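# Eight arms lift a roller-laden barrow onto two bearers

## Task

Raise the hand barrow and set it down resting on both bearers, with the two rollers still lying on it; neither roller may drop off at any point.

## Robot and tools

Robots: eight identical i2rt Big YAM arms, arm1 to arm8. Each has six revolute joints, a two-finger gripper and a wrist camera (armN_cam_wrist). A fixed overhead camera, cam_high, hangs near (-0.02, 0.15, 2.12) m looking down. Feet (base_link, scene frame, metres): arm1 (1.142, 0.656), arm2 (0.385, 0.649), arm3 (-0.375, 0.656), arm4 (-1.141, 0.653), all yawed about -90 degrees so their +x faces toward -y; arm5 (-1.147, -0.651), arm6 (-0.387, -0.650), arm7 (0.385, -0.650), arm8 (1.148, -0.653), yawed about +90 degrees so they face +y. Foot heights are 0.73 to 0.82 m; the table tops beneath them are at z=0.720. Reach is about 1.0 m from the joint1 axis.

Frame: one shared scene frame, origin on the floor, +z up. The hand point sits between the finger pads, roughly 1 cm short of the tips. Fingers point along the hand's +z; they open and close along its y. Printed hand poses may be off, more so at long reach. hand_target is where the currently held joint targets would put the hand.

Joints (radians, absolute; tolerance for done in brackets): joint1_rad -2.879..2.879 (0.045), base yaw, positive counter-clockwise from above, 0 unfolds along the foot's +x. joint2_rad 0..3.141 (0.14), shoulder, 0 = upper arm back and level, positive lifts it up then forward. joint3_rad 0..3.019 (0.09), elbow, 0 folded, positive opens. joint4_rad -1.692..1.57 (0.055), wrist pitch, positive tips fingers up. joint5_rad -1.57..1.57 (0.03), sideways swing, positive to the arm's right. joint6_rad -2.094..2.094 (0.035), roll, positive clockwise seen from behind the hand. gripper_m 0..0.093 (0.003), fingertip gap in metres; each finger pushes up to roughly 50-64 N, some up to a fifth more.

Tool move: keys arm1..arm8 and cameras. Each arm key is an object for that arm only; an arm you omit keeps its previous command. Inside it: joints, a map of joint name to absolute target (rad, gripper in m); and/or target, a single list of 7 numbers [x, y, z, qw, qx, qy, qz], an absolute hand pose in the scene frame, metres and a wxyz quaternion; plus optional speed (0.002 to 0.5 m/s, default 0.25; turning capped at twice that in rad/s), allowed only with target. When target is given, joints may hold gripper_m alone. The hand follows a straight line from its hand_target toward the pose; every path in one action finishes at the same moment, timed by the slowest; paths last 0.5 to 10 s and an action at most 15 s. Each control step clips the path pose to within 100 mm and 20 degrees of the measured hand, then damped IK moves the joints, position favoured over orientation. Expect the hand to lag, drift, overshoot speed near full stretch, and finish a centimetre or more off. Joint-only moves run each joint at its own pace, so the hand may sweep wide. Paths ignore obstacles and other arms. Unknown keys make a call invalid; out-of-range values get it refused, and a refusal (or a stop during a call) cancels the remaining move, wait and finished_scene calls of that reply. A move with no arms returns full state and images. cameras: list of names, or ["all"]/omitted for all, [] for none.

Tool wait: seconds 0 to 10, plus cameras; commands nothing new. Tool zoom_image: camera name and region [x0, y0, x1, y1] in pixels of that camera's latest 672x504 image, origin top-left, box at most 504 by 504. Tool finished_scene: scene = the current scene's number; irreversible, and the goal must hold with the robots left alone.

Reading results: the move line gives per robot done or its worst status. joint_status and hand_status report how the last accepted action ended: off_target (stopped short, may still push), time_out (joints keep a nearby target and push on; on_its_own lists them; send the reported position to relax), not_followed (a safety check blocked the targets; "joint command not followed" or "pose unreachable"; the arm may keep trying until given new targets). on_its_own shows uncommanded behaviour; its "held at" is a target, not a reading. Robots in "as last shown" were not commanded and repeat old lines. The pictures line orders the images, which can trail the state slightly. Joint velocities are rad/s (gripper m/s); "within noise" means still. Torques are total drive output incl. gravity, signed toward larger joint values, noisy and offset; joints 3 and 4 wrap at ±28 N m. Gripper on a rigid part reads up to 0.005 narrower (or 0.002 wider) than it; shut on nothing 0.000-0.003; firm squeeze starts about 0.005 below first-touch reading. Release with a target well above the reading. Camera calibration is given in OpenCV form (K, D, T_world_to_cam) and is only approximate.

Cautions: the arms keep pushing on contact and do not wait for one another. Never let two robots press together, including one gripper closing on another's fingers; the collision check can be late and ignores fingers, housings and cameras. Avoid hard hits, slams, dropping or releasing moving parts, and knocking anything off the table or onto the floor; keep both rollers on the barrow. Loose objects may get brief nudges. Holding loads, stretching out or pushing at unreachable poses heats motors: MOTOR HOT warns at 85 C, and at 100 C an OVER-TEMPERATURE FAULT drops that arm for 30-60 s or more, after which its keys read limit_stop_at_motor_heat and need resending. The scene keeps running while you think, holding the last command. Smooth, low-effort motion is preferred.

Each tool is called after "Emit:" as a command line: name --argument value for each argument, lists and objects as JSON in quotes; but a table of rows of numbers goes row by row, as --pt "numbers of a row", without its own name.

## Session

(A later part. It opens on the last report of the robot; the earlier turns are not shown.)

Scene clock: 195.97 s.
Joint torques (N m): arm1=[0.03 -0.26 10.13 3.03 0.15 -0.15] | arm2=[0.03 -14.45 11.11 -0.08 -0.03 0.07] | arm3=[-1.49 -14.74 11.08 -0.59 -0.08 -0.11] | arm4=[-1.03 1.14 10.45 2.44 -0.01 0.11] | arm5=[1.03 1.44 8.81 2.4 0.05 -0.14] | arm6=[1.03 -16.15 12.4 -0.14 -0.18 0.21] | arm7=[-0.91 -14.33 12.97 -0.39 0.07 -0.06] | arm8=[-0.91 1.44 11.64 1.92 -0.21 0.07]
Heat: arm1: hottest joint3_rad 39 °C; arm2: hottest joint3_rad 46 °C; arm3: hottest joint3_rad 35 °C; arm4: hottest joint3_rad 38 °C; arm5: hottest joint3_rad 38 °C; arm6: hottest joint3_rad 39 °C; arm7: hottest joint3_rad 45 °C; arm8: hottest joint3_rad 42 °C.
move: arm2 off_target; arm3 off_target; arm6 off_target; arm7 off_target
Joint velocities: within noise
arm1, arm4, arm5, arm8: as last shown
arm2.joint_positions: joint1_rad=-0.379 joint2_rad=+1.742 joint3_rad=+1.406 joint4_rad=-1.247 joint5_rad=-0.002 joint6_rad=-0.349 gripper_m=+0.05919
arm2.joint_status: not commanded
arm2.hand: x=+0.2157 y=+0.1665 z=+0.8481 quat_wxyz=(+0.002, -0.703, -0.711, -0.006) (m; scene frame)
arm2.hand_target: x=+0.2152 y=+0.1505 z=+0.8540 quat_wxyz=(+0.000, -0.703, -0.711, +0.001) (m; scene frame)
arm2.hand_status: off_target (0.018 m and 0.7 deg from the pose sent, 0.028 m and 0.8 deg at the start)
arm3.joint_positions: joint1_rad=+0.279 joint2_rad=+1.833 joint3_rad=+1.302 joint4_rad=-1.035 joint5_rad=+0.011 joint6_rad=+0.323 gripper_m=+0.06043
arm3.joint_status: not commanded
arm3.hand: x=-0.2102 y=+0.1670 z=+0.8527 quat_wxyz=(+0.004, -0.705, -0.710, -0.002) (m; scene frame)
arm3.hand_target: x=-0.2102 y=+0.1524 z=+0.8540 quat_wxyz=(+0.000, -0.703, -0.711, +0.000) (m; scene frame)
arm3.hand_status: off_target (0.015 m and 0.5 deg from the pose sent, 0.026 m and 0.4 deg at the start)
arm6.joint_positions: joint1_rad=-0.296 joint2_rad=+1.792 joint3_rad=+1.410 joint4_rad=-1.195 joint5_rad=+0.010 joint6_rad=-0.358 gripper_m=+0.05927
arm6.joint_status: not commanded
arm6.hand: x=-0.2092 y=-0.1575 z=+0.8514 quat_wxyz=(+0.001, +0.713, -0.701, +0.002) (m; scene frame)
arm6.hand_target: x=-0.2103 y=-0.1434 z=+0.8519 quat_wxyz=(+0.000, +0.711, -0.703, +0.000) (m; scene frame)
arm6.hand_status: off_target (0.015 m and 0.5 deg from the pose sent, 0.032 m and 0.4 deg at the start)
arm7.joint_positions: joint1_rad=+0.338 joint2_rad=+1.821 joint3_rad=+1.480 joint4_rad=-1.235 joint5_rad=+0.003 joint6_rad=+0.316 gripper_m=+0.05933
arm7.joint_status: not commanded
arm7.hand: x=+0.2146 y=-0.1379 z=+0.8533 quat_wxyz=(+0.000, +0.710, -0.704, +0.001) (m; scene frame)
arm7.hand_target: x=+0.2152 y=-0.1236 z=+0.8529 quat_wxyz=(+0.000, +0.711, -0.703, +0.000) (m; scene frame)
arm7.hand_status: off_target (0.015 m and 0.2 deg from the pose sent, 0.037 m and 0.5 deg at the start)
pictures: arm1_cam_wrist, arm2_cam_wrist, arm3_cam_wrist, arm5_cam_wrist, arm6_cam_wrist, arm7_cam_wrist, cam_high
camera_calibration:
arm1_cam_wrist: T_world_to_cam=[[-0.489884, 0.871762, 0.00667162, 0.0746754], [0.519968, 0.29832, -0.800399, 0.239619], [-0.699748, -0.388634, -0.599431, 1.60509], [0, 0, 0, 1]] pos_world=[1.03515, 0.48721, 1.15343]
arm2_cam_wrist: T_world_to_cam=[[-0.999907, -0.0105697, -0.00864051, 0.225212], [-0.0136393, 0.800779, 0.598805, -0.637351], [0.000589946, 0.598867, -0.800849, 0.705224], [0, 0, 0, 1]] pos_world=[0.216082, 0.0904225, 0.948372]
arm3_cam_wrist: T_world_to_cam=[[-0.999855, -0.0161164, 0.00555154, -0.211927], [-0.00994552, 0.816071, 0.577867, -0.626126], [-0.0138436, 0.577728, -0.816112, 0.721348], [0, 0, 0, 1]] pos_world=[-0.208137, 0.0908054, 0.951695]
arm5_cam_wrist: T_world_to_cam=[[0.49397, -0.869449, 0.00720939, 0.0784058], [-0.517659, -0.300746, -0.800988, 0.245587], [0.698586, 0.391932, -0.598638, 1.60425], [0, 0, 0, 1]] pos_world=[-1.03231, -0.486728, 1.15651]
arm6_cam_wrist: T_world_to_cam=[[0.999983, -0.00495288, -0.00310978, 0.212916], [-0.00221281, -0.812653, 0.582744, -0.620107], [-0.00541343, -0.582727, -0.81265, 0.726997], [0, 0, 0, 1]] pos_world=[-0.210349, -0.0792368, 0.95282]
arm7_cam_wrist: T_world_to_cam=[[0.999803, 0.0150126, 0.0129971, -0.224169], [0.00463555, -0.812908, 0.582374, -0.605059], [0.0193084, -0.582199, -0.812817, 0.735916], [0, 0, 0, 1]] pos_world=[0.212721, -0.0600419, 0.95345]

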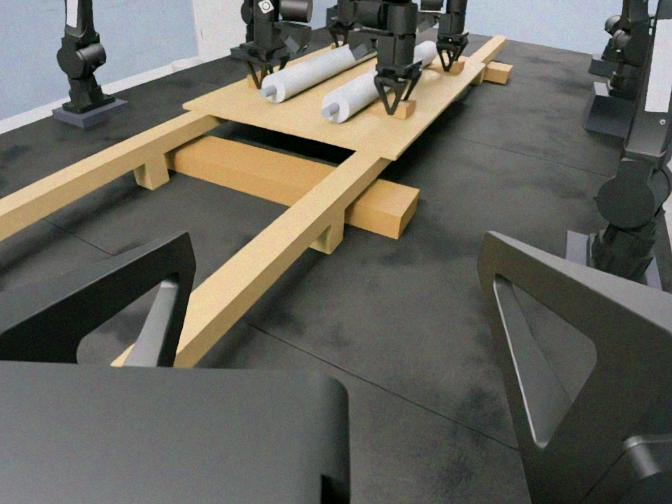

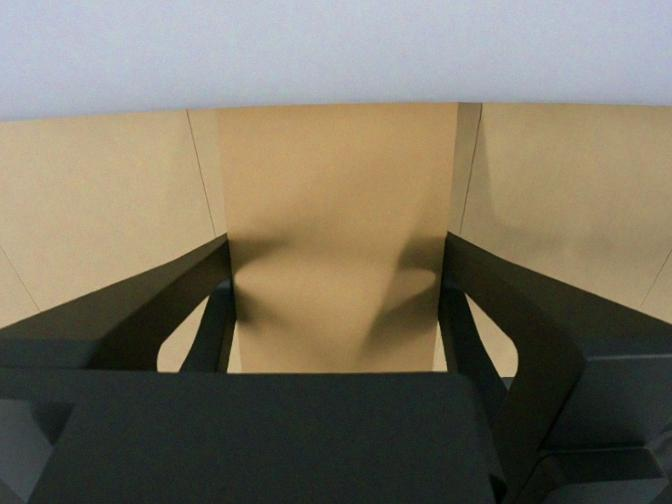

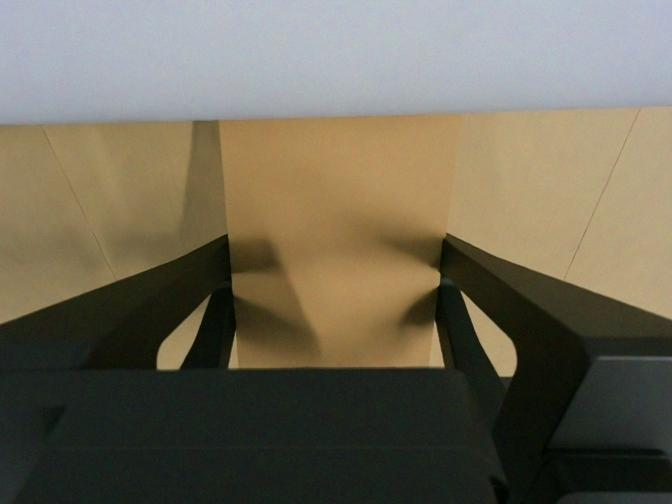

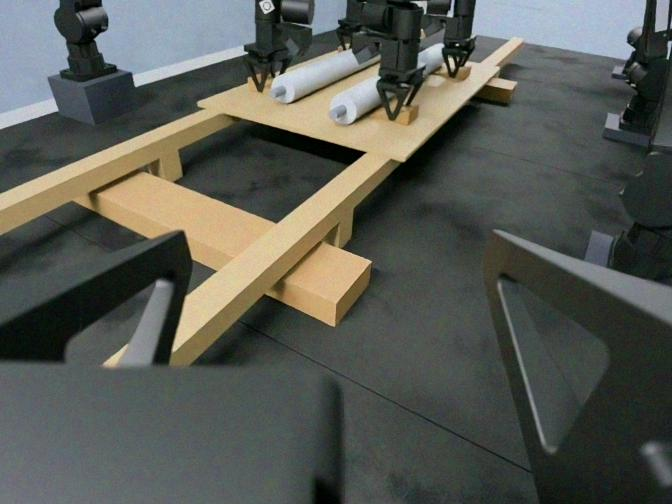

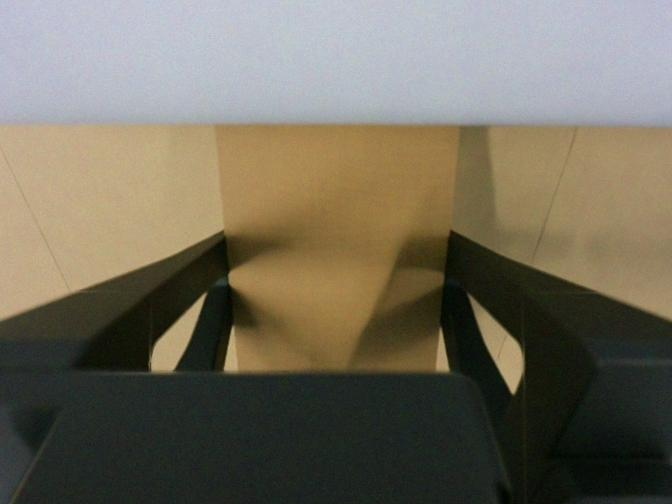

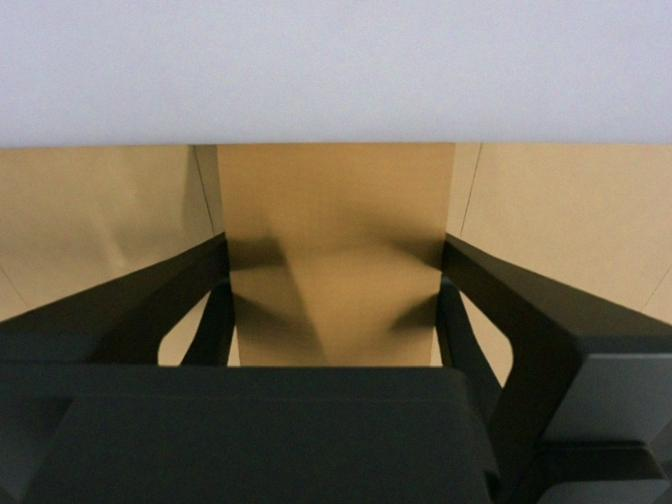

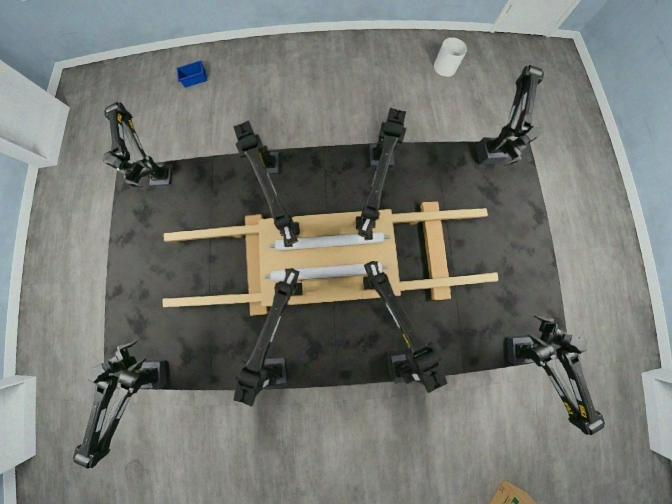

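Emit:
move --cameras '["arm2_cam_wrist","arm3_cam_wrist","arm6_cam_wrist","arm7_cam_wrist","cam_high"]'

Scene clock: 207.30 s.
Joint torques (N m): arm1=[0.03 -0.15 10.15 3.03 0.14 -0.12] | arm2=[0.03 -14.45 11.11 -0.1 -0.03 0.07] | arm3=[-1.49 -14.74 11.02 -0.53 -0.08 -0.1] | arm4=[-0.97 1.14 10.45 2.44 -0.01 0.11] | arm5=[1.03 1.32 8.83 2.43 0.04 -0.15] | arm6=[1.03 -16.21 12.38 -0.16 -0.18 0.2] | arm7=[-0.91 -14.62 12.88 -0.4 0.06 -0.06] | arm8=[-0.91 1.44 11.63 1.91 -0.21 0.07]
Heat: arm1: hottest joint3_rad 39 °C; arm2: hottest joint3_rad 49 °C; arm3: hottest joint3_rad 35 °C; arm4: hottest joint3_rad 37 °C; arm5: hottest joint3_rad 38 °C; arm6: hottest joint3_rad 40 °C; arm7: hottest joint3_rad 44 °C; arm8: hottest joint3_rad 42 °C.
Joint velocities: within noise
arm1.joint_positions: joint1_rad=-0.326 joint2_rad=+0.295 joint3_rad=+0.292 joint4_rad=-0.023 joint5_rad=+0.761 joint6_rad=+0.009 gripper_m=+0.09396
arm1.joint_status: not commanded
arm1.hand: x=+0.9477 y=+0.4400 z=+1.0723 quat_wxyz=(-0.170, -0.692, -0.184, +0.677) (m; scene frame)
arm1.hand_target: x=+0.9499 y=+0.4401 z=+1.0799 quat_wxyz=(-0.179, -0.684, -0.179, +0.684) (m; scene frame)
arm1.hand_status: not commanded
arm2.joint_positions: joint1_rad=-0.379 joint2_rad=+1.742 joint3_rad=+1.406 joint4_rad=-1.247 joint5_rad=-0.002 joint6_rad=-0.349 gripper_m=+0.05919
arm2.joint_status: not commanded
arm2.hand: x=+0.2157 y=+0.1666 z=+0.8481 quat_wxyz=(+0.002, -0.703, -0.711, -0.006) (m; scene frame)
arm2.hand_target: x=+0.2152 y=+0.1506 z=+0.8540 quat_wxyz=(+0.000, -0.703, -0.711, +0.000) (m; scene frame)
arm2.hand_status: off_target (0.018 m and 0.7 deg from the pose sent, 0.028 m and 0.8 deg at the start)
arm3.joint_positions: joint1_rad=+0.279 joint2_rad=+1.833 joint3_rad=+1.302 joint4_rad=-1.036 joint5_rad=+0.011 joint6_rad=+0.323 gripper_m=+0.06043
arm3.joint_status: not commanded
arm3.hand: x=-0.2102 y=+0.1670 z=+0.8528 quat_wxyz=(+0.004, -0.704, -0.710, -0.002) (m; scene frame)
arm3.hand_target: x=-0.2101 y=+0.1523 z=+0.8541 quat_wxyz=(+0.000, -0.703, -0.711, +0.000) (m; scene frame)
arm3.hand_status: off_target (0.015 m and 0.5 deg from the pose sent, 0.026 m and 0.4 deg at the start)
arm4.joint_positions: joint1_rad=+0.333 joint2_rad=+0.285 joint3_rad=+0.292 joint4_rad=-0.019 joint5_rad=-0.770 joint6_rad=-0.005 gripper_m=+0.09397
arm4.joint_status: not commanded
arm4.hand: x=-0.9484 y=+0.4401 z=+1.0785 quat_wxyz=(-0.679, -0.180, -0.690, +0.175) (m; scene frame)
arm4.hand_target: x=-0.9500 y=+0.4400 z=+1.0801 quat_wxyz=(-0.684, -0.179, -0.684, +0.179) (m; scene frame)
arm4.hand_status: not commanded
arm5.joint_positions: joint1_rad=-0.387 joint2_rad=+0.289 joint3_rad=+0.183 joint4_rad=+0.100 joint5_rad=+0.718 joint6_rad=+0.005 gripper_m=+0.09396
arm5.joint_status: not commanded
arm5.hand: x=-0.9472 y=-0.4398 z=+1.0788 quat_wxyz=(-0.680, +0.180, -0.689, -0.173) (m; scene frame)
arm5.hand_target: x=-0.9499 y=-0.4400 z=+1.0799 quat_wxyz=(-0.684, +0.179, -0.684, -0.179) (m; scene frame)
arm5.hand_status: not commanded
arm6.joint_positions: joint1_rad=-0.296 joint2_rad=+1.792 joint3_rad=+1.410 joint4_rad=-1.195 joint5_rad=+0.010 joint6_rad=-0.358 gripper_m=+0.05927
arm6.joint_status: not commanded
arm6.hand: x=-0.2092 y=-0.1575 z=+0.8515 quat_wxyz=(+0.001, +0.713, -0.701, +0.002) (m; scene frame)
arm6.hand_target: x=-0.2103 y=-0.1435 z=+0.8520 quat_wxyz=(+0.000, +0.711, -0.703, +0.000) (m; scene frame)
arm6.hand_status: off_target (0.015 m and 0.5 deg from the pose sent, 0.032 m and 0.4 deg at the start)
arm7.joint_positions: joint1_rad=+0.337 joint2_rad=+1.821 joint3_rad=+1.481 joint4_rad=-1.235 joint5_rad=+0.003 joint6_rad=+0.315 gripper_m=+0.05933
arm7.joint_status: not commanded
arm7.hand: x=+0.2147 y=-0.1377 z=+0.8535 quat_wxyz=(+0.000, +0.710, -0.704, +0.000) (m; scene frame)
arm7.hand_target: x=+0.2153 y=-0.1234 z=+0.8531 quat_wxyz=(+0.000, +0.711, -0.704, -0.001) (m; scene frame)
arm7.hand_status: off_target (0.015 m and 0.2 deg from the pose sent, 0.037 m and 0.5 deg at the start)
arm8.joint_positions: joint1_rad=+0.389 joint2_rad=+0.295 joint3_rad=+0.390 joint4_rad=-0.106 joint5_rad=-0.711 joint6_rad=-0.006 gripper_m=+0.09396
arm8.joint_status: not commanded
arm8.hand: x=+0.9475 y=-0.4402 z=+1.0757 quat_wxyz=(-0.172, +0.690, -0.181, -0.679) (m; scene frame)
arm8.hand_target: x=+0.9499 y=-0.4401 z=+1.0800 quat_wxyz=(-0.179, +0.684, -0.179, -0.684) (m; scene frame)
arm8.hand_status: not commanded
pictures: arm2_cam_wrist, arm3_cam_wrist, arm6_cam_wrist, arm7_cam_wrist, cam_high
camera_calibration:
arm2_cam_wrist: T_world_to_cam=[[-0.999905, -0.0105876, -0.00878403, 0.22535], [-0.0137398, 0.800563, 0.599091, -0.637661], [0.000689223, 0.599155, -0.800633, 0.704913], [0, 0, 0, 1]] pos_world=[0.216081, 0.0905218, 0.948373]
arm3_cam_wrist: T_world_to_cam=[[-0.999846, -0.0166163, 0.00555797, -0.211889], [-0.0103498, 0.816064, 0.577869, -0.626246], [-0.0141377, 0.577722, -0.816111, 0.721506], [0, 0, 0, 1]] pos_world=[-0.208138, 0.0907061, 0.951895]
arm6_cam_wrist: T_world_to_cam=[[0.999983, -0.00493308, -0.00324656, 0.213048], [-0.00211469, -0.812408, 0.583085, -0.62045], [-0.00551394, -0.583068, -0.812404, 0.726796], [0, 0, 0, 1]] pos_world=[-0.210349, -0.0792359, 0.952919]
arm7_cam_wrist: T_world_to_cam=[[0.999804, 0.0150301, 0.0128629, -0.224246], [0.00473494, -0.813117, 0.582081, -0.604769], [0.0192078, -0.581907, -0.813029, 0.736433], [0, 0, 0, 1]] pos_world=[0.212921, -0.0598423, 0.95365]

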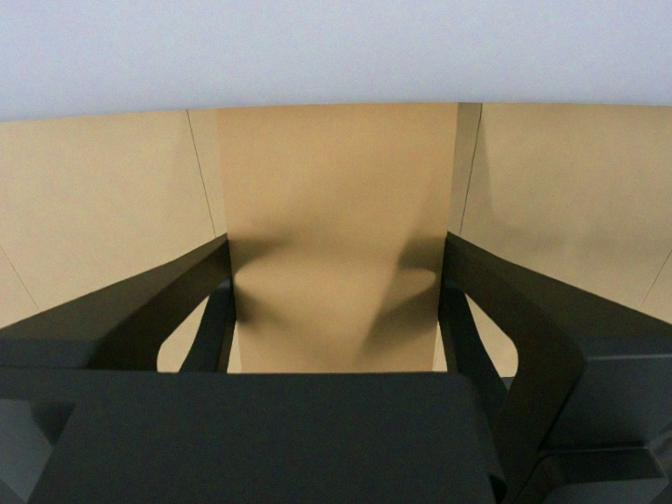

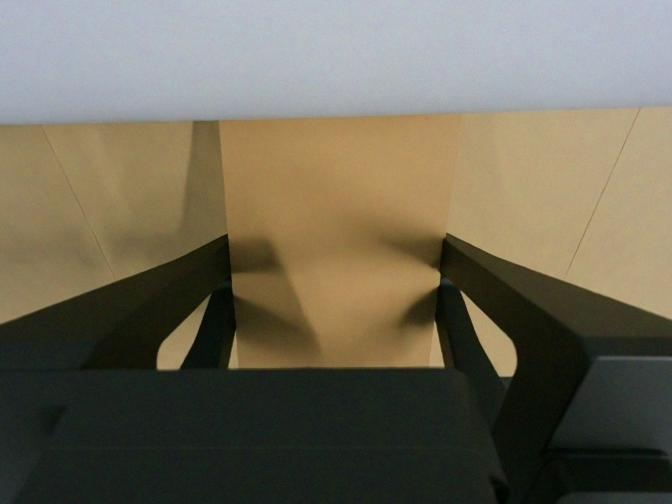

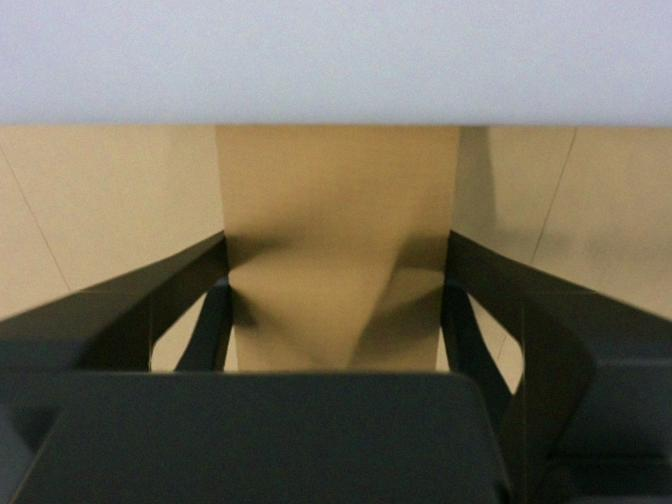

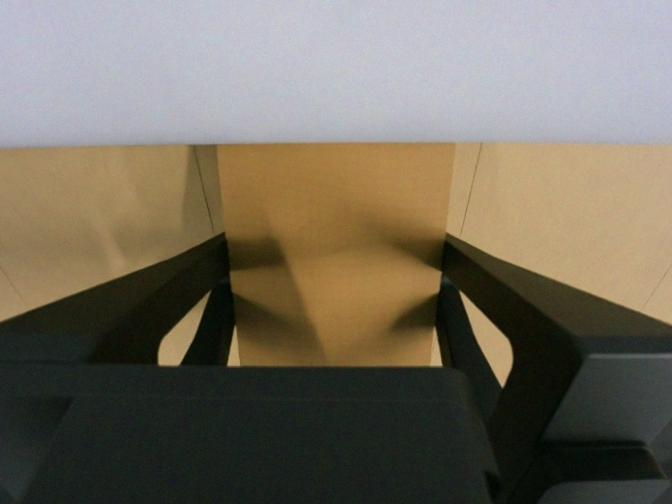

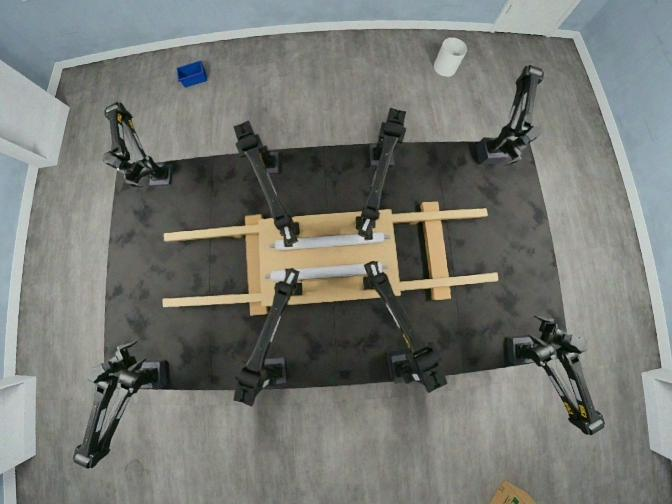

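Emit:
move --arm2 '{"target":[0.2152,0.1640,0.850,0,0.7034,0.7108,0],"speed":0.02,"joints":{"gripper_m":0.078}}' --arm3 '{"target":[-0.2101,0.1640,0.853,0,0.7034,0.7108,0],"speed":0.02,"joints":{"gripper_m":0.078}}' --arm6 '{"target":[-0.2100,-0.1545,0.8515,0,0.7108,-0.7034,0],"speed":0.02,"joints":{"gripper_m":0.078}}' --arm7 '{"target":[0.2150,-0.1345,0.853,0,0.7108,-0.7034,0],"speed":0.02,"joints":{"gripper_m":0.078}}' --cameras '["arm2_cam_wrist","arm3_cam_wrist","arm6_cam_wrist","arm7_cam_wrist","arm1_cam_wrist","arm4_cam_wrist"]'

Scene clock: 211.17 s.
Joint torques (N m): arm1=[0.15 -0.09 10.15 3.02 0.15 -0.14] | arm2=[-0.67 -17.2 7.53 0.68 -0.02 -0.02] | arm3=[-0.79 -16.62 7.69 0.03 -0.08 -0.04] | arm4=[-1.03 1.14 10.45 2.45 -0.01 0.11] | arm5=[0.97 1.38 8.81 2.43 0.05 -0.15] | arm6=[0.44 -18.43 9.42 0.29 -0.17 0.14] | arm7=[-0.09 -16.5 9.87 0.06 0.08 0.01] | arm8=[-0.91 1.44 11.64 1.92 -0.21 0.08]
Heat: arm1: hottest joint3_rad 39 °C; arm2: hottest joint3_rad 49 °C; arm3: hottest joint3_rad 35 °C; arm4: hottest joint3_rad 37 °C; arm5: hottest joint3_rad 38 °C; arm6: hottest joint3_rad 40 °C; arm7: hottest joint3_rad 44 °C; arm8: hottest joint3_rad 42 °C.
move: arm2 done; arm3 done; arm6 done; arm7 done
Joint velocities: within noise
arm1, arm4, arm5, arm8: as last shown
arm2.joint_positions: joint1_rad=-0.379 joint2_rad=+1.748 joint3_rad=+1.406 joint4_rad=-1.247 joint5_rad=-0.002 joint6_rad=-0.349 gripper_m=+0.07796
arm2.joint_status: all done
arm2.hand: x=+0.2157 y=+0.1667 z=+0.8451 quat_wxyz=(+0.003, -0.703, -0.711, -0.009) (m; scene frame)
arm2.hand_target: x=+0.2151 y=+0.1640 z=+0.8500 quat_wxyz=(+0.000, -0.703, -0.711, +0.000) (m; scene frame)
arm2.hand_status: done (0.006 m and 1.1 deg from the pose sent, 0.003 m and 0.7 deg at the start)
arm3.joint_positions: joint1_rad=+0.279 joint2_rad=+1.833 joint3_rad=+1.302 joint4_rad=-1.036 joint5_rad=+0.011 joint6_rad=+0.323 gripper_m=+0.07794
arm3.joint_status: all done
arm3.hand: x=-0.2102 y=+0.1670 z=+0.8528 quat_wxyz=(+0.004, -0.704, -0.710, -0.002) (m; scene frame)
arm3.hand_target: x=-0.2100 y=+0.1639 z=+0.8531 quat_wxyz=(+0.000, -0.703, -0.711, +0.000) (m; scene frame)
arm3.hand_status: done (0.003 m and 0.5 deg from the pose sent, 0.003 m and 0.5 deg at the start)
arm6.joint_positions: joint1_rad=-0.296 joint2_rad=+1.793 joint3_rad=+1.410 joint4_rad=-1.195 joint5_rad=+0.010 joint6_rad=-0.358 gripper_m=+0.07794
arm6.joint_status: all done
arm6.hand: x=-0.2092 y=-0.1575 z=+0.8511 quat_wxyz=(+0.001, +0.713, -0.701, +0.003) (m; scene frame)
arm6.hand_target: x=-0.2101 y=-0.1546 z=+0.8515 quat_wxyz=(+0.000, +0.711, -0.703, +0.000) (m; scene frame)
arm6.hand_status: done (0.003 m and 0.5 deg from the pose sent, 0.003 m and 0.5 deg at the start)
arm7.joint_positions: joint1_rad=+0.335 joint2_rad=+1.823 joint3_rad=+1.481 joint4_rad=-1.236 joint5_rad=+0.003 joint6_rad=+0.315 gripper_m=+0.07792
arm7.joint_status: all done
arm7.hand: x=+0.2158 y=-0.1375 z=+0.8525 quat_wxyz=(+0.000, +0.709, -0.705, +0.002) (m; scene frame)
arm7.hand_target: x=+0.2150 y=-0.1345 z=+0.8531 quat_wxyz=(+0.000, +0.711, -0.703, +0.000) (m; scene frame)
arm7.hand_status: done (0.003 m and 0.3 deg from the pose sent, 0.003 m and 0.2 deg at the start)
pictures: arm1_cam_wrist, arm2_cam_wrist, arm3_cam_wrist, arm4_cam_wrist, arm6_cam_wrist, arm7_cam_wrist
camera_calibration:
arm1_cam_wrist: T_world_to_cam=[[-0.489884, 0.871762, 0.00667162, 0.0746754], [0.519968, 0.29832, -0.800399, 0.239619], [-0.699748, -0.388634, -0.599431, 1.60509], [0, 0, 0, 1]] pos_world=[1.03515, 0.48721, 1.15343]
arm2_cam_wrist: T_world_to_cam=[[-0.999885, -0.0104825, -0.0109246, 0.22722], [-0.0149519, 0.797126, 0.603628, -0.638938], [0.00238075, 0.603722, -0.797191, 0.698475], [0, 0, 0, 1]] pos_world=[0.215978, 0.090011, 0.944981]
arm3_cam_wrist: T_world_to_cam=[[-0.999846, -0.0166163, 0.00555797, -0.211889], [-0.0103498, 0.816064, 0.577869, -0.626246], [-0.0141377, 0.577722, -0.816111, 0.721506], [0, 0, 0, 1]] pos_world=[-0.208138, 0.0907061, 0.951895]
arm4_cam_wrist: T_world_to_cam=[[-0.483246, -0.875153, -0.024093, -0.0437715], [-0.506159, 0.301736, -0.807934, 0.263675], [0.714336, -0.378236, -0.58878, 1.606], [0, 0, 0, 1]] pos_world=[-1.03491, 0.489579, 1.15756]
arm6_cam_wrist: T_world_to_cam=[[0.999982, -0.00489318, -0.00352265, 0.213312], [-0.00191716, -0.811987, 0.583672, -0.620559], [-0.00571636, -0.583655, -0.811982, 0.725956], [0, 0, 0, 1]] pos_world=[-0.210348, -0.0791344, 0.952418]
arm7_cam_wrist: T_world_to_cam=[[0.999819, 0.0132128, 0.0136817, -0.22623], [0.00273191, -0.811628, 0.584169, -0.605215], [0.0188229, -0.584026, -0.811517, 0.734183], [0, 0, 0, 1]] pos_world=[0.214023, -0.0594383, 0.952445]

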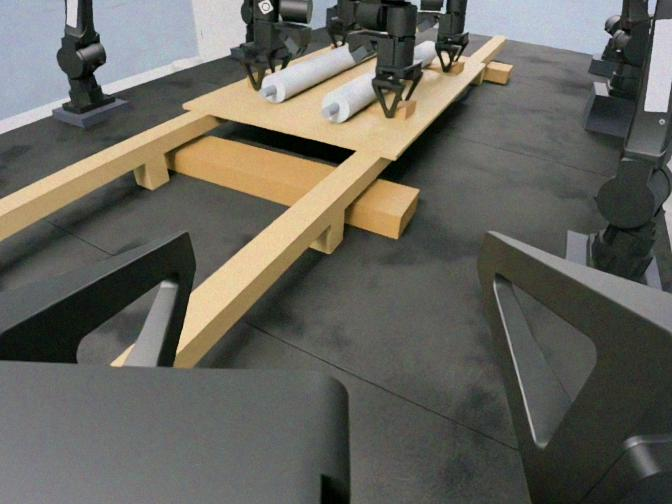

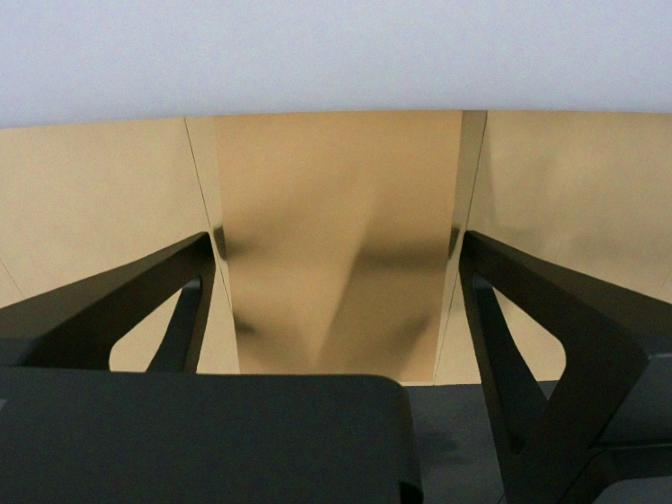

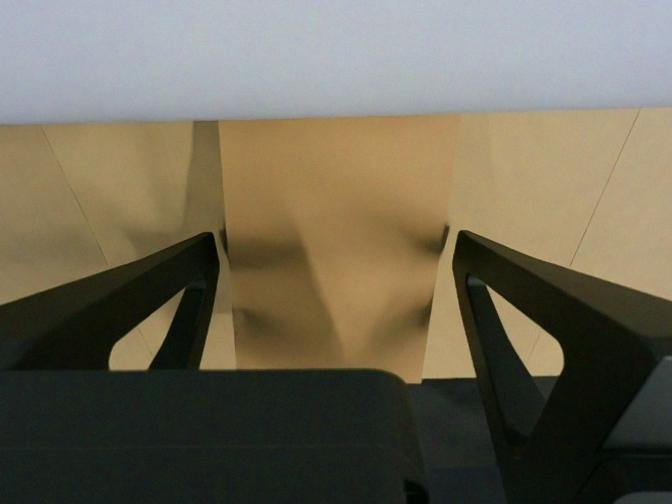

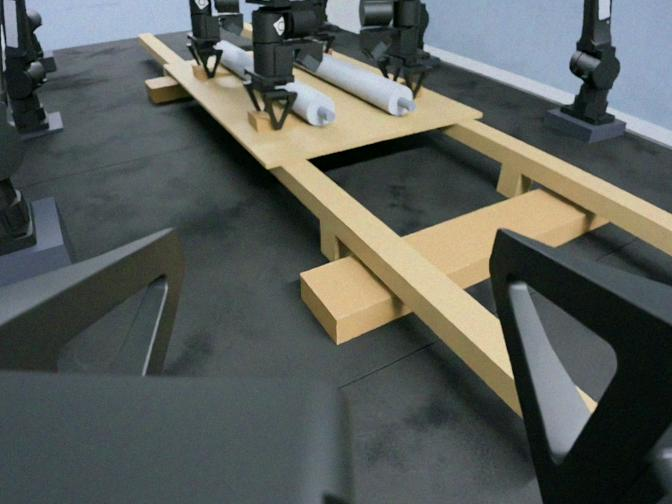

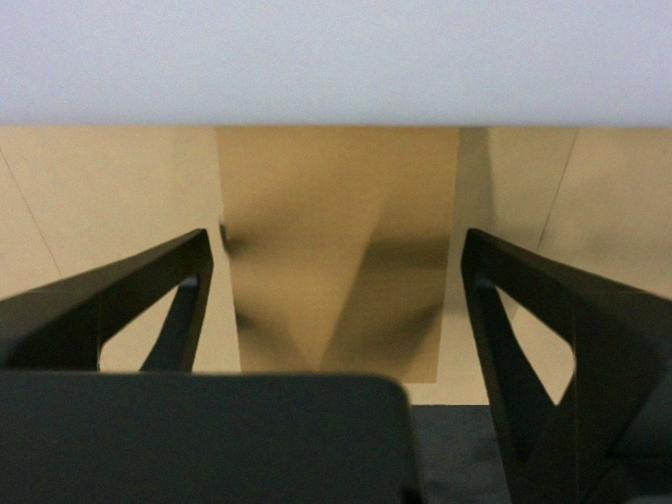

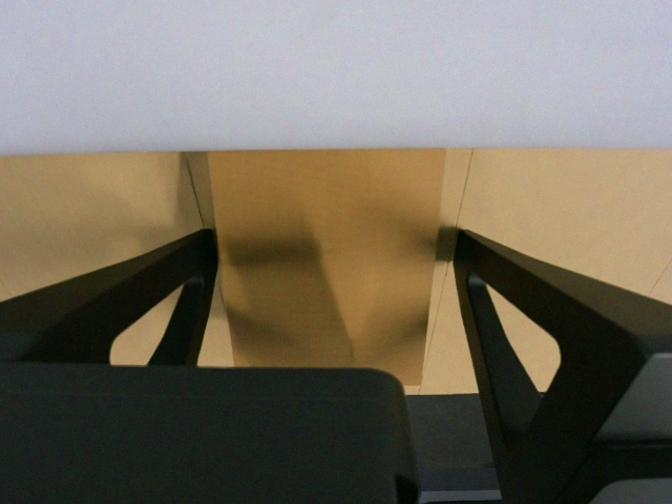

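Emit:
move --arm2 '{"target":[0.2152,0.1665,0.885,0,0.7034,0.7108,0],"speed":0.03,"joints":{"gripper_m":0.091}}' --arm3 '{"target":[-0.2101,0.1668,0.890,0,0.7034,0.7108,0],"speed":0.03,"joints":{"gripper_m":0.091}}' --arm6 '{"target":[-0.2092,-0.1575,0.890,0,0.7108,-0.7034,0],"speed":0.03,"joints":{"gripper_m":0.091}}' --arm7 '{"target":[0.2155,-0.1375,0.890,0,0.7108,-0.7034,0],"speed":0.03,"joints":{"gripper_m":0.091}}' --cameras '["arm2_cam_wrist","arm3_cam_wrist","arm6_cam_wrist","arm7_cam_wrist"]'

Emit:
move --arm2 '{"target":[0.2152,0.1765,1.02,0,0.7034,0.7108,0],"speed":0.06}' --arm3 '{"target":[-0.2101,0.1768,1.02,0,0.7034,0.7108,0],"speed":0.06}' --arm6 '{"target":[-0.2092,-0.1675,1.02,0,0.7108,-0.7034,0],"speed":0.06}' --arm7 '{"target":[0.2155,-0.1475,1.02,0,0.7108,-0.7034,0],"speed":0.06}'

Scene clock: 216.63 s.
Joint torques (N m): arm1=[0.21 -0.32 10.28 2.99 0.15 -0.12] | arm2=[-0.85 -18.73 11.02 -0.18 -0.02 -0.03] | arm3=[-0.62 -18.67 10.41 -0.61 -0.08 -0.01] | arm4=[-1.03 1.14 10.45 2.45 -0.01 0.11] | arm5=[0.91 1.49 8.81 2.39 0.04 -0.13] | arm6=[0.21 -19.66 12.68 -0.17 -0.18 0.11] | arm7=[0.15 -18.49 13.52 -0.47 0.08 0.02] | arm8=[-0.91 1.49 11.64 1.91 -0.21 0.08]
Heat: arm1: hottest joint3_rad 39 °C; arm2: hottest joint3_rad 49 °C; arm3: hottest joint3_rad 35 °C; arm4: hottest joint3_rad 37 °C; arm5: hottest joint3_rad 38 °C; arm6: hottest joint3_rad 40 °C; arm7: hottest joint3_rad 44 °C; arm8: hottest joint3_rad 42 °C.
move: arm2 off_target; arm3 off_target; arm6 off_target; arm7 off_target
Joint velocities: within noise
arm1, arm4, arm5, arm8: as last shown
arm1.joint_positions: joint1_rad=-0.326 joint2_rad=+0.295 joint3_rad=+0.292 joint4_rad=-0.023 joint5_rad=+0.761 joint6_rad=+0.008 gripper_m=+0.09396
arm2.joint_positions: joint1_rad=-0.379 joint2_rad=+1.731 joint3_rad=+1.406 joint4_rad=-1.311 joint5_rad=-0.002 joint6_rad=-0.349 gripper_m=+0.09093
arm2.joint_status: all done
arm2.hand: x=+0.2208 y=+0.1813 z=+0.8538 quat_wxyz=(+0.013, -0.703, -0.711, -0.030) (m; scene frame)
arm2.hand_target: x=+0.2156 y=+0.1678 z=+0.8850 quat_wxyz=(+0.000, -0.703, -0.711, +0.000) (m; scene frame)
arm2.hand_status: off_target (0.035 m and 3.7 deg from the pose sent, 0.040 m and 1.1 deg at the start)
arm3.joint_positions: joint1_rad=+0.279 joint2_rad=+1.807 joint3_rad=+1.302 joint4_rad=-1.106 joint5_rad=+0.011 joint6_rad=+0.323 gripper_m=+0.09091
arm3.joint_status: all done
arm3.hand: x=-0.2152 y=+0.1811 z=+0.8660 quat_wxyz=(+0.024, -0.704, -0.710, -0.012) (m; scene frame)
arm3.hand_target: x=-0.2103 y=+0.1675 z=+0.8902 quat_wxyz=(+0.000, -0.703, -0.711, +0.000) (m; scene frame)
arm3.hand_status: off_target (0.028 m and 3.0 deg from the pose sent, 0.037 m and 0.5 deg at the start)
arm6.joint_positions: joint1_rad=-0.296 joint2_rad=+1.769 joint3_rad=+1.420 joint4_rad=-1.274 joint5_rad=+0.010 joint6_rad=-0.358 gripper_m=+0.09090
arm6.joint_status: all done
arm6.hand: x=-0.2142 y=-0.1720 z=+0.8667 quat_wxyz=(+0.022, +0.713, -0.701, +0.012) (m; scene frame)
arm6.hand_target: x=-0.2096 y=-0.1583 z=+0.8902 quat_wxyz=(+0.000, +0.711, -0.703, +0.000) (m; scene frame)
arm6.hand_status: off_target (0.028 m and 2.9 deg from the pose sent, 0.039 m and 0.5 deg at the start)
arm7.joint_positions: joint1_rad=+0.335 joint2_rad=+1.812 joint3_rad=+1.481 joint4_rad=-1.310 joint5_rad=+0.003 joint6_rad=+0.315 gripper_m=+0.09090
arm7.joint_status: all done
arm7.hand: x=+0.2215 y=-0.1546 z=+0.8586 quat_wxyz=(+0.014, +0.709, -0.704, +0.030) (m; scene frame)
arm7.hand_target: x=+0.2160 y=-0.1390 z=+0.8902 quat_wxyz=(+0.000, +0.711, -0.703, +0.000) (m; scene frame)
arm7.hand_status: off_target (0.036 m and 3.8 deg from the pose sent, 0.038 m and 0.3 deg at the start)
pictures: arm2_cam_wrist, arm3_cam_wrist, arm6_cam_wrist, arm7_cam_wrist
camera_calibration:
arm2_cam_wrist: T_world_to_cam=[[-0.999598, -0.00961583, -0.0266901, 0.245787], [-0.0244342, 0.769856, 0.63775, -0.677889], [0.014415, 0.638145, -0.769781, 0.66429], [0, 0, 0, 1]] pos_world=[0.219548, 0.100327, 0.950241]
arm3_cam_wrist: T_world_to_cam=[[-0.999661, -0.0176293, 0.0191786, -0.228233], [-0.00221738, 0.791131, 0.611643, -0.668441], [-0.0259556, 0.611393, -0.790901, 0.693488], [0, 0, 0, 1]] pos_world=[-0.211638, 0.100807, 0.961705]
arm6_cam_wrist: T_world_to_cam=[[0.999813, -0.00515395, -0.0186131, 0.23137], [0.00745434, -0.78608, 0.61808, -0.664727], [-0.0178169, -0.618104, -0.785895, 0.69906], [0, 0, 0, 1]] pos_world=[-0.213917, -0.0892445, 0.964549]
arm7_cam_wrist: T_world_to_cam=[[0.999358, 0.0146932, 0.0326722, -0.247784], [-0.00924698, -0.775313, 0.63151, -0.655095], [0.03461, -0.631407, -0.774679, 0.686517], [0, 0, 0, 1]] pos_world=[0.217807, -0.0707915, 0.953625]

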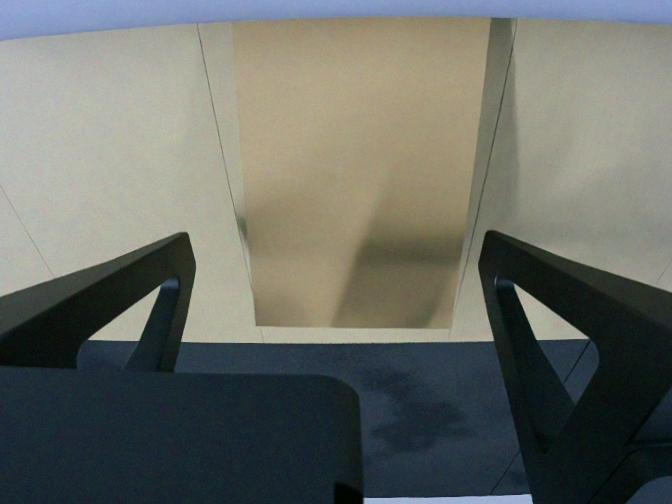

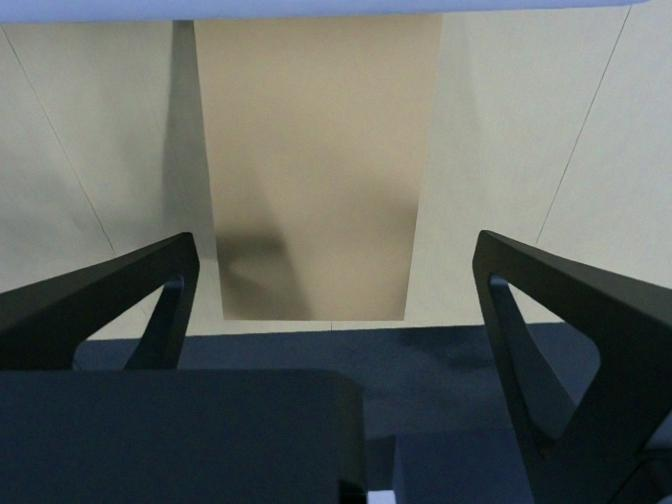

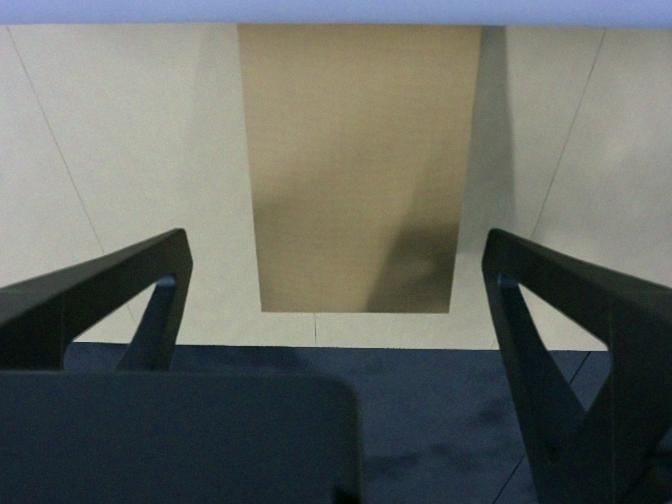

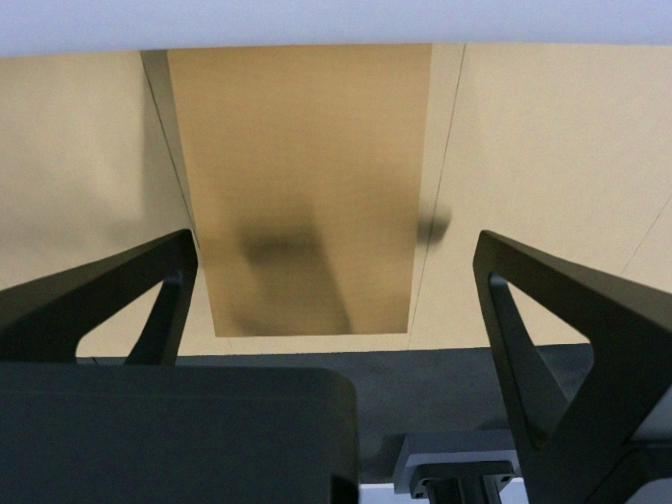

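Scene clock: 219.53 s.
Joint torques (N m): arm1=[0.09 0.09 10.17 3.02 0.13 -0.13] | arm2=[-1.38 -18.08 12.4 -0.21 0 -0.1] | arm3=[0.15 -17.67 12.66 -0.7 -0.1 0.07] | arm4=[-1.03 1.14 10.45 2.45 -0.01 0.11] | arm5=[0.91 1.49 8.83 2.36 0.04 -0.14] | arm6=[-0.21 -19.02 13.55 -0.2 -0.17 0.06] | arm7=[0.5 -18.43 14.34 -0.4 0.06 0.09] | arm8=[-0.91 1.49 11.64 1.91 -0.21 0.07]
Heat: arm1: hottest joint3_rad 39 °C; arm2: hottest joint3_rad 49 °C; arm3: hottest joint3_rad 35 °C; arm4: hottest joint3_rad 37 °C; arm5: hottest joint3_rad 38 °C; arm6: hottest joint3_rad 40 °C; arm7: hottest joint3_rad 45 °C; arm8: hottest joint3_rad 42 °C.
move: arm2 off_target; arm3 off_target; arm6 off_target; arm7 off_target
Joint velocities: within noise
arm1, arm4, arm5, arm8: as last shown
arm2.joint_positions: joint1_rad=-0.379 joint2_rad=+1.672 joint3_rad=+1.679 joint4_rad=-1.650 joint5_rad=-0.002 joint6_rad=-0.349 gripper_m=+0.09093
arm2.joint_status: not commanded
arm2.hand: x=+0.2221 y=+0.1846 z=+0.9855 quat_wxyz=(+0.015, -0.703, -0.711, -0.033) (m; scene frame)
arm2.hand_target: x=+0.2159 y=+0.1783 z=+1.0197 quat_wxyz=(+0.000, -0.704, -0.711, +0.000) (m; scene frame)
arm2.hand_status: off_target (0.036 m and 4.2 deg from the pose sent, 0.166 m and 3.7 deg at the start)
arm3.joint_positions: joint1_rad=+0.281 joint2_rad=+1.679 joint3_rad=+1.477 joint4_rad=-1.420 joint5_rad=+0.011 joint6_rad=+0.323 gripper_m=+0.09091
arm3.joint_status: not commanded
arm3.hand: x=-0.2182 y=+0.1880 z=+0.9914 quat_wxyz=(+0.028, -0.703, -0.710, -0.014) (m; scene frame)
arm3.hand_target: x=-0.2105 y=+0.1780 z=+1.0199 quat_wxyz=(+0.000, -0.703, -0.711, +0.000) (m; scene frame)
arm3.hand_status: off_target (0.032 m and 3.6 deg from the pose sent, 0.154 m and 3.0 deg at the start)
arm6.joint_positions: joint1_rad=-0.296 joint2_rad=+1.697 joint3_rad=+1.670 joint4_rad=-1.596 joint5_rad=+0.010 joint6_rad=-0.358 gripper_m=+0.09090
arm6.joint_status: not commanded
arm6.hand: x=-0.2146 y=-0.1754 z=+0.9962 quat_wxyz=(+0.022, +0.713, -0.701, +0.012) (m; scene frame)
arm6.hand_target: x=-0.2097 y=-0.1685 z=+1.0200 quat_wxyz=(+0.000, +0.711, -0.703, +0.000) (m; scene frame)
arm6.hand_status: off_target (0.026 m and 2.9 deg from the pose sent, 0.153 m and 2.9 deg at the start)
arm7.joint_positions: joint1_rad=+0.335 joint2_rad=+1.752 joint3_rad=+1.743 joint4_rad=-1.631 joint5_rad=+0.003 joint6_rad=+0.315 gripper_m=+0.09090
arm7.joint_status: not commanded
arm7.hand: x=+0.2221 y=-0.1555 z=+0.9880 quat_wxyz=(+0.014, +0.709, -0.704, +0.030) (m; scene frame)
arm7.hand_target: x=+0.2161 y=-0.1490 z=+1.0196 quat_wxyz=(+0.000, +0.711, -0.703, +0.000) (m; scene frame)
arm7.hand_status: off_target (0.034 m and 3.8 deg from the pose sent, 0.162 m and 3.8 deg at the start)
pictures: arm1_cam_wrist, arm2_cam_wrist, arm3_cam_wrist, arm4_cam_wrist, arm5_cam_wrist, arm6_cam_wrist, arm7_cam_wrist, arm8_cam_wrist, cam_high
camera_calibration:
arm1_cam_wrist: T_world_to_cam=[[-0.489918, 0.87174, 0.0070927, 0.0742368], [0.519799, 0.298639, -0.80039, 0.239628], [-0.69985, -0.388439, -0.599438, 1.60511], [0, 0, 0, 1]] pos_world=[1.03515, 0.487209, 1.15343]
arm2_cam_wrist: T_world_to_cam=[[-0.999526, -0.00937959, -0.0293185, 0.253105], [-0.0260471, 0.765281, 0.643169, -0.76844], [0.0164042, 0.643628, -0.765163, 0.757477], [0, 0, 0, 1]] pos_world=[0.220543, 0.102913, 1.08125]
arm3_cam_wrist: T_world_to_cam=[[-0.999562, -0.0194636, 0.0223039, -0.236295], [-0.00147137, 0.785186, 0.619258, -0.756884], [-0.0295657, 0.618954, -0.784871, 0.780167], [0, 0, 0, 1]] pos_world=[-0.214239, 0.106809, 1.08631]
arm4_cam_wrist: T_world_to_cam=[[-0.483246, -0.875153, -0.024093, -0.0437715], [-0.506159, 0.301736, -0.807934, 0.263675], [0.714336, -0.378236, -0.58878, 1.606], [0, 0, 0, 1]] pos_world=[-1.03491, 0.489579, 1.15756]
arm5_cam_wrist: T_world_to_cam=[[0.49397, -0.869449, 0.00720939, 0.0784058], [-0.517659, -0.300746, -0.800988, 0.245587], [0.698586, 0.391932, -0.598638, 1.60425], [0, 0, 0, 1]] pos_world=[-1.03231, -0.486728, 1.15651]
arm6_cam_wrist: T_world_to_cam=[[0.999813, -0.00515395, -0.0186131, 0.234062], [0.00745434, -0.78608, 0.61808, -0.747518], [-0.0178169, -0.618104, -0.785895, 0.798665], [0, 0, 0, 1]] pos_world=[-0.214217, -0.0927445, 1.09405]
arm7_cam_wrist: T_world_to_cam=[[0.999359, 0.014758, 0.0326153, -0.252536], [-0.00914837, -0.775538, 0.631234, -0.737308], [0.0346102, -0.631128, -0.774906, 0.786515], [0, 0, 0, 1]] pos_world=[0.218407, -0.0716918, 1.08313]
arm8_cam_wrist: T_world_to_cam=[[0.47084, 0.882203, 0.00515756, -0.062932], [0.523749, -0.274816, -0.806327, 0.253267], [-0.709927, 0.382353, -0.591447, 1.60318], [0, 0, 0, 1]] pos_world=[1.03513, -0.487861, 1.15274]

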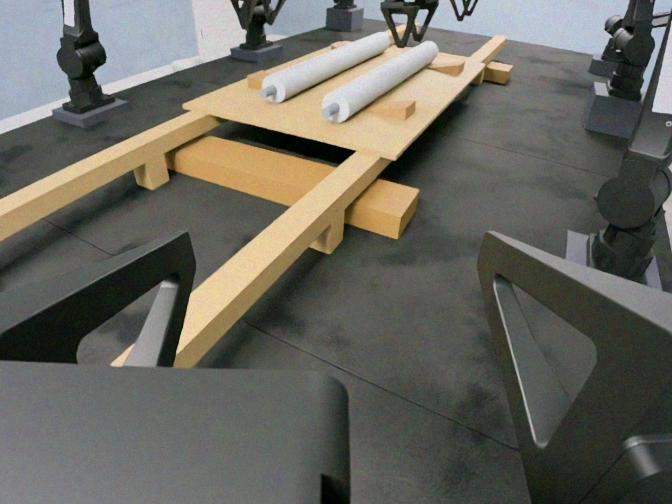

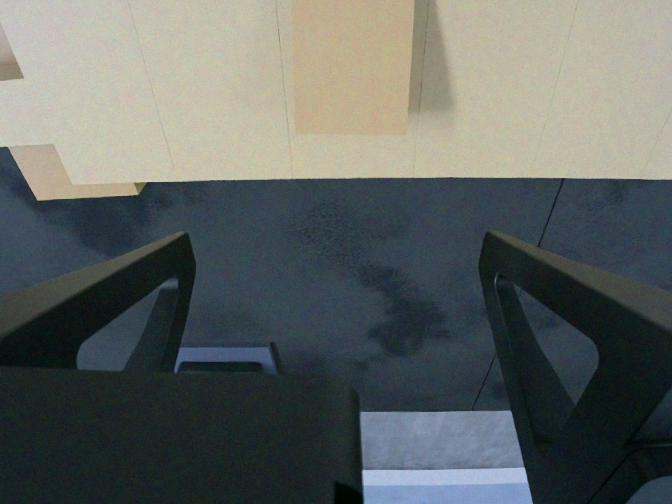

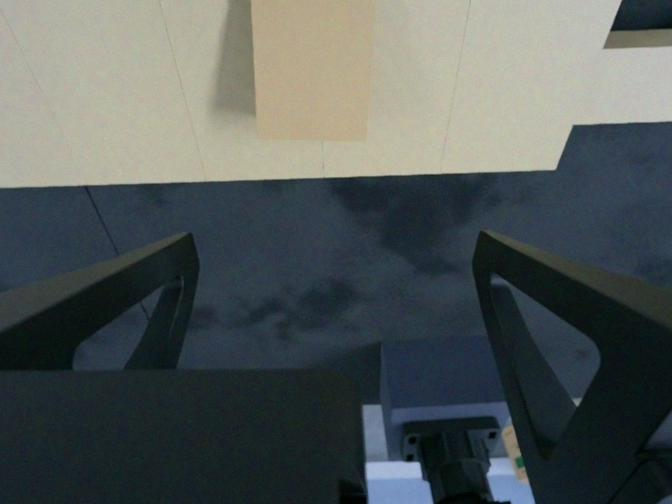

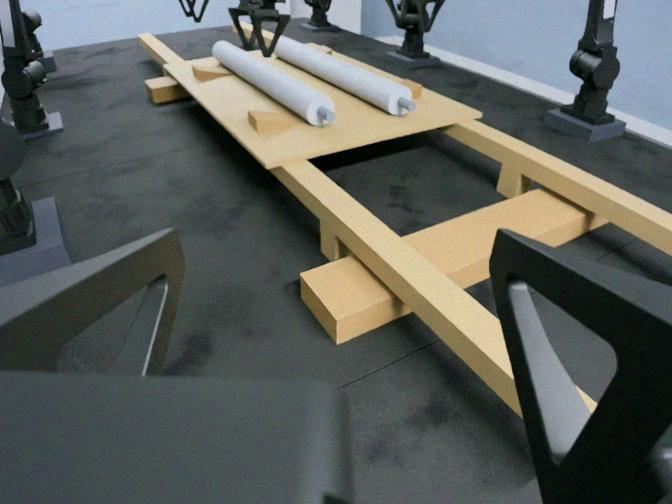

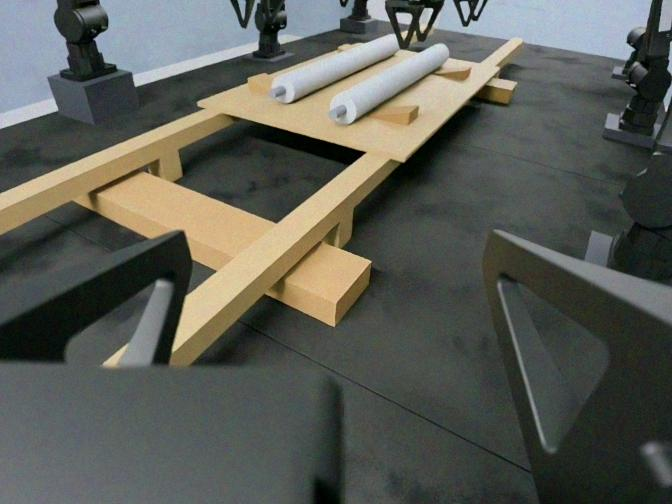

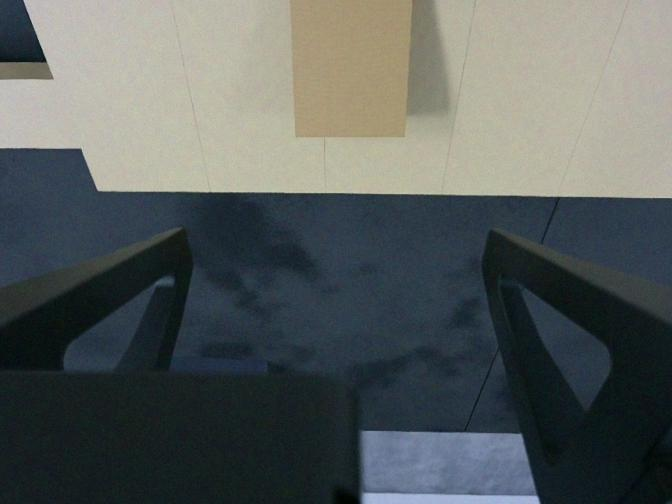

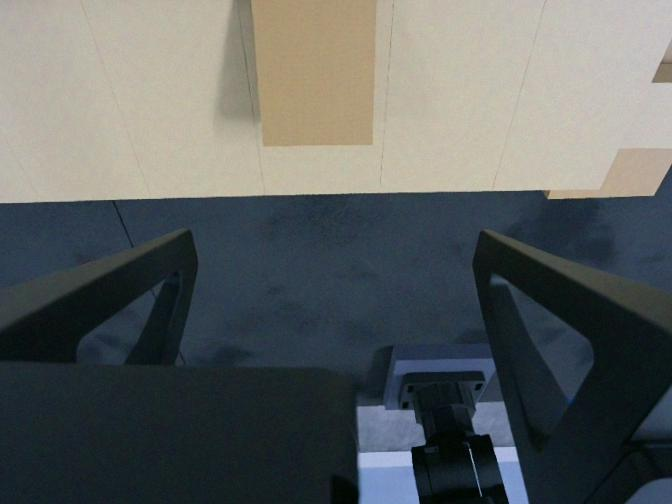

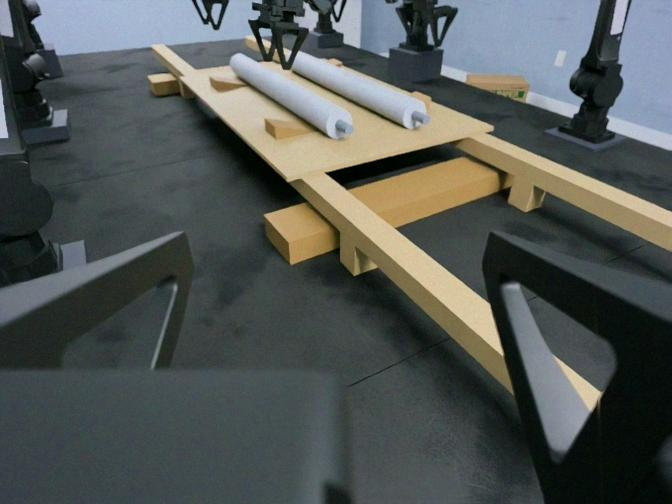

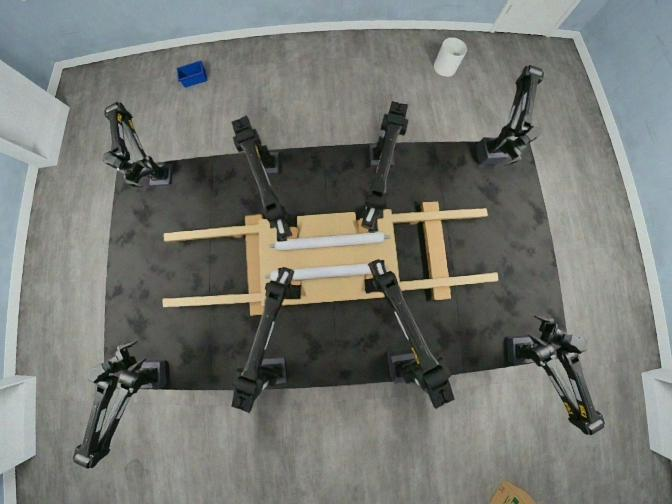

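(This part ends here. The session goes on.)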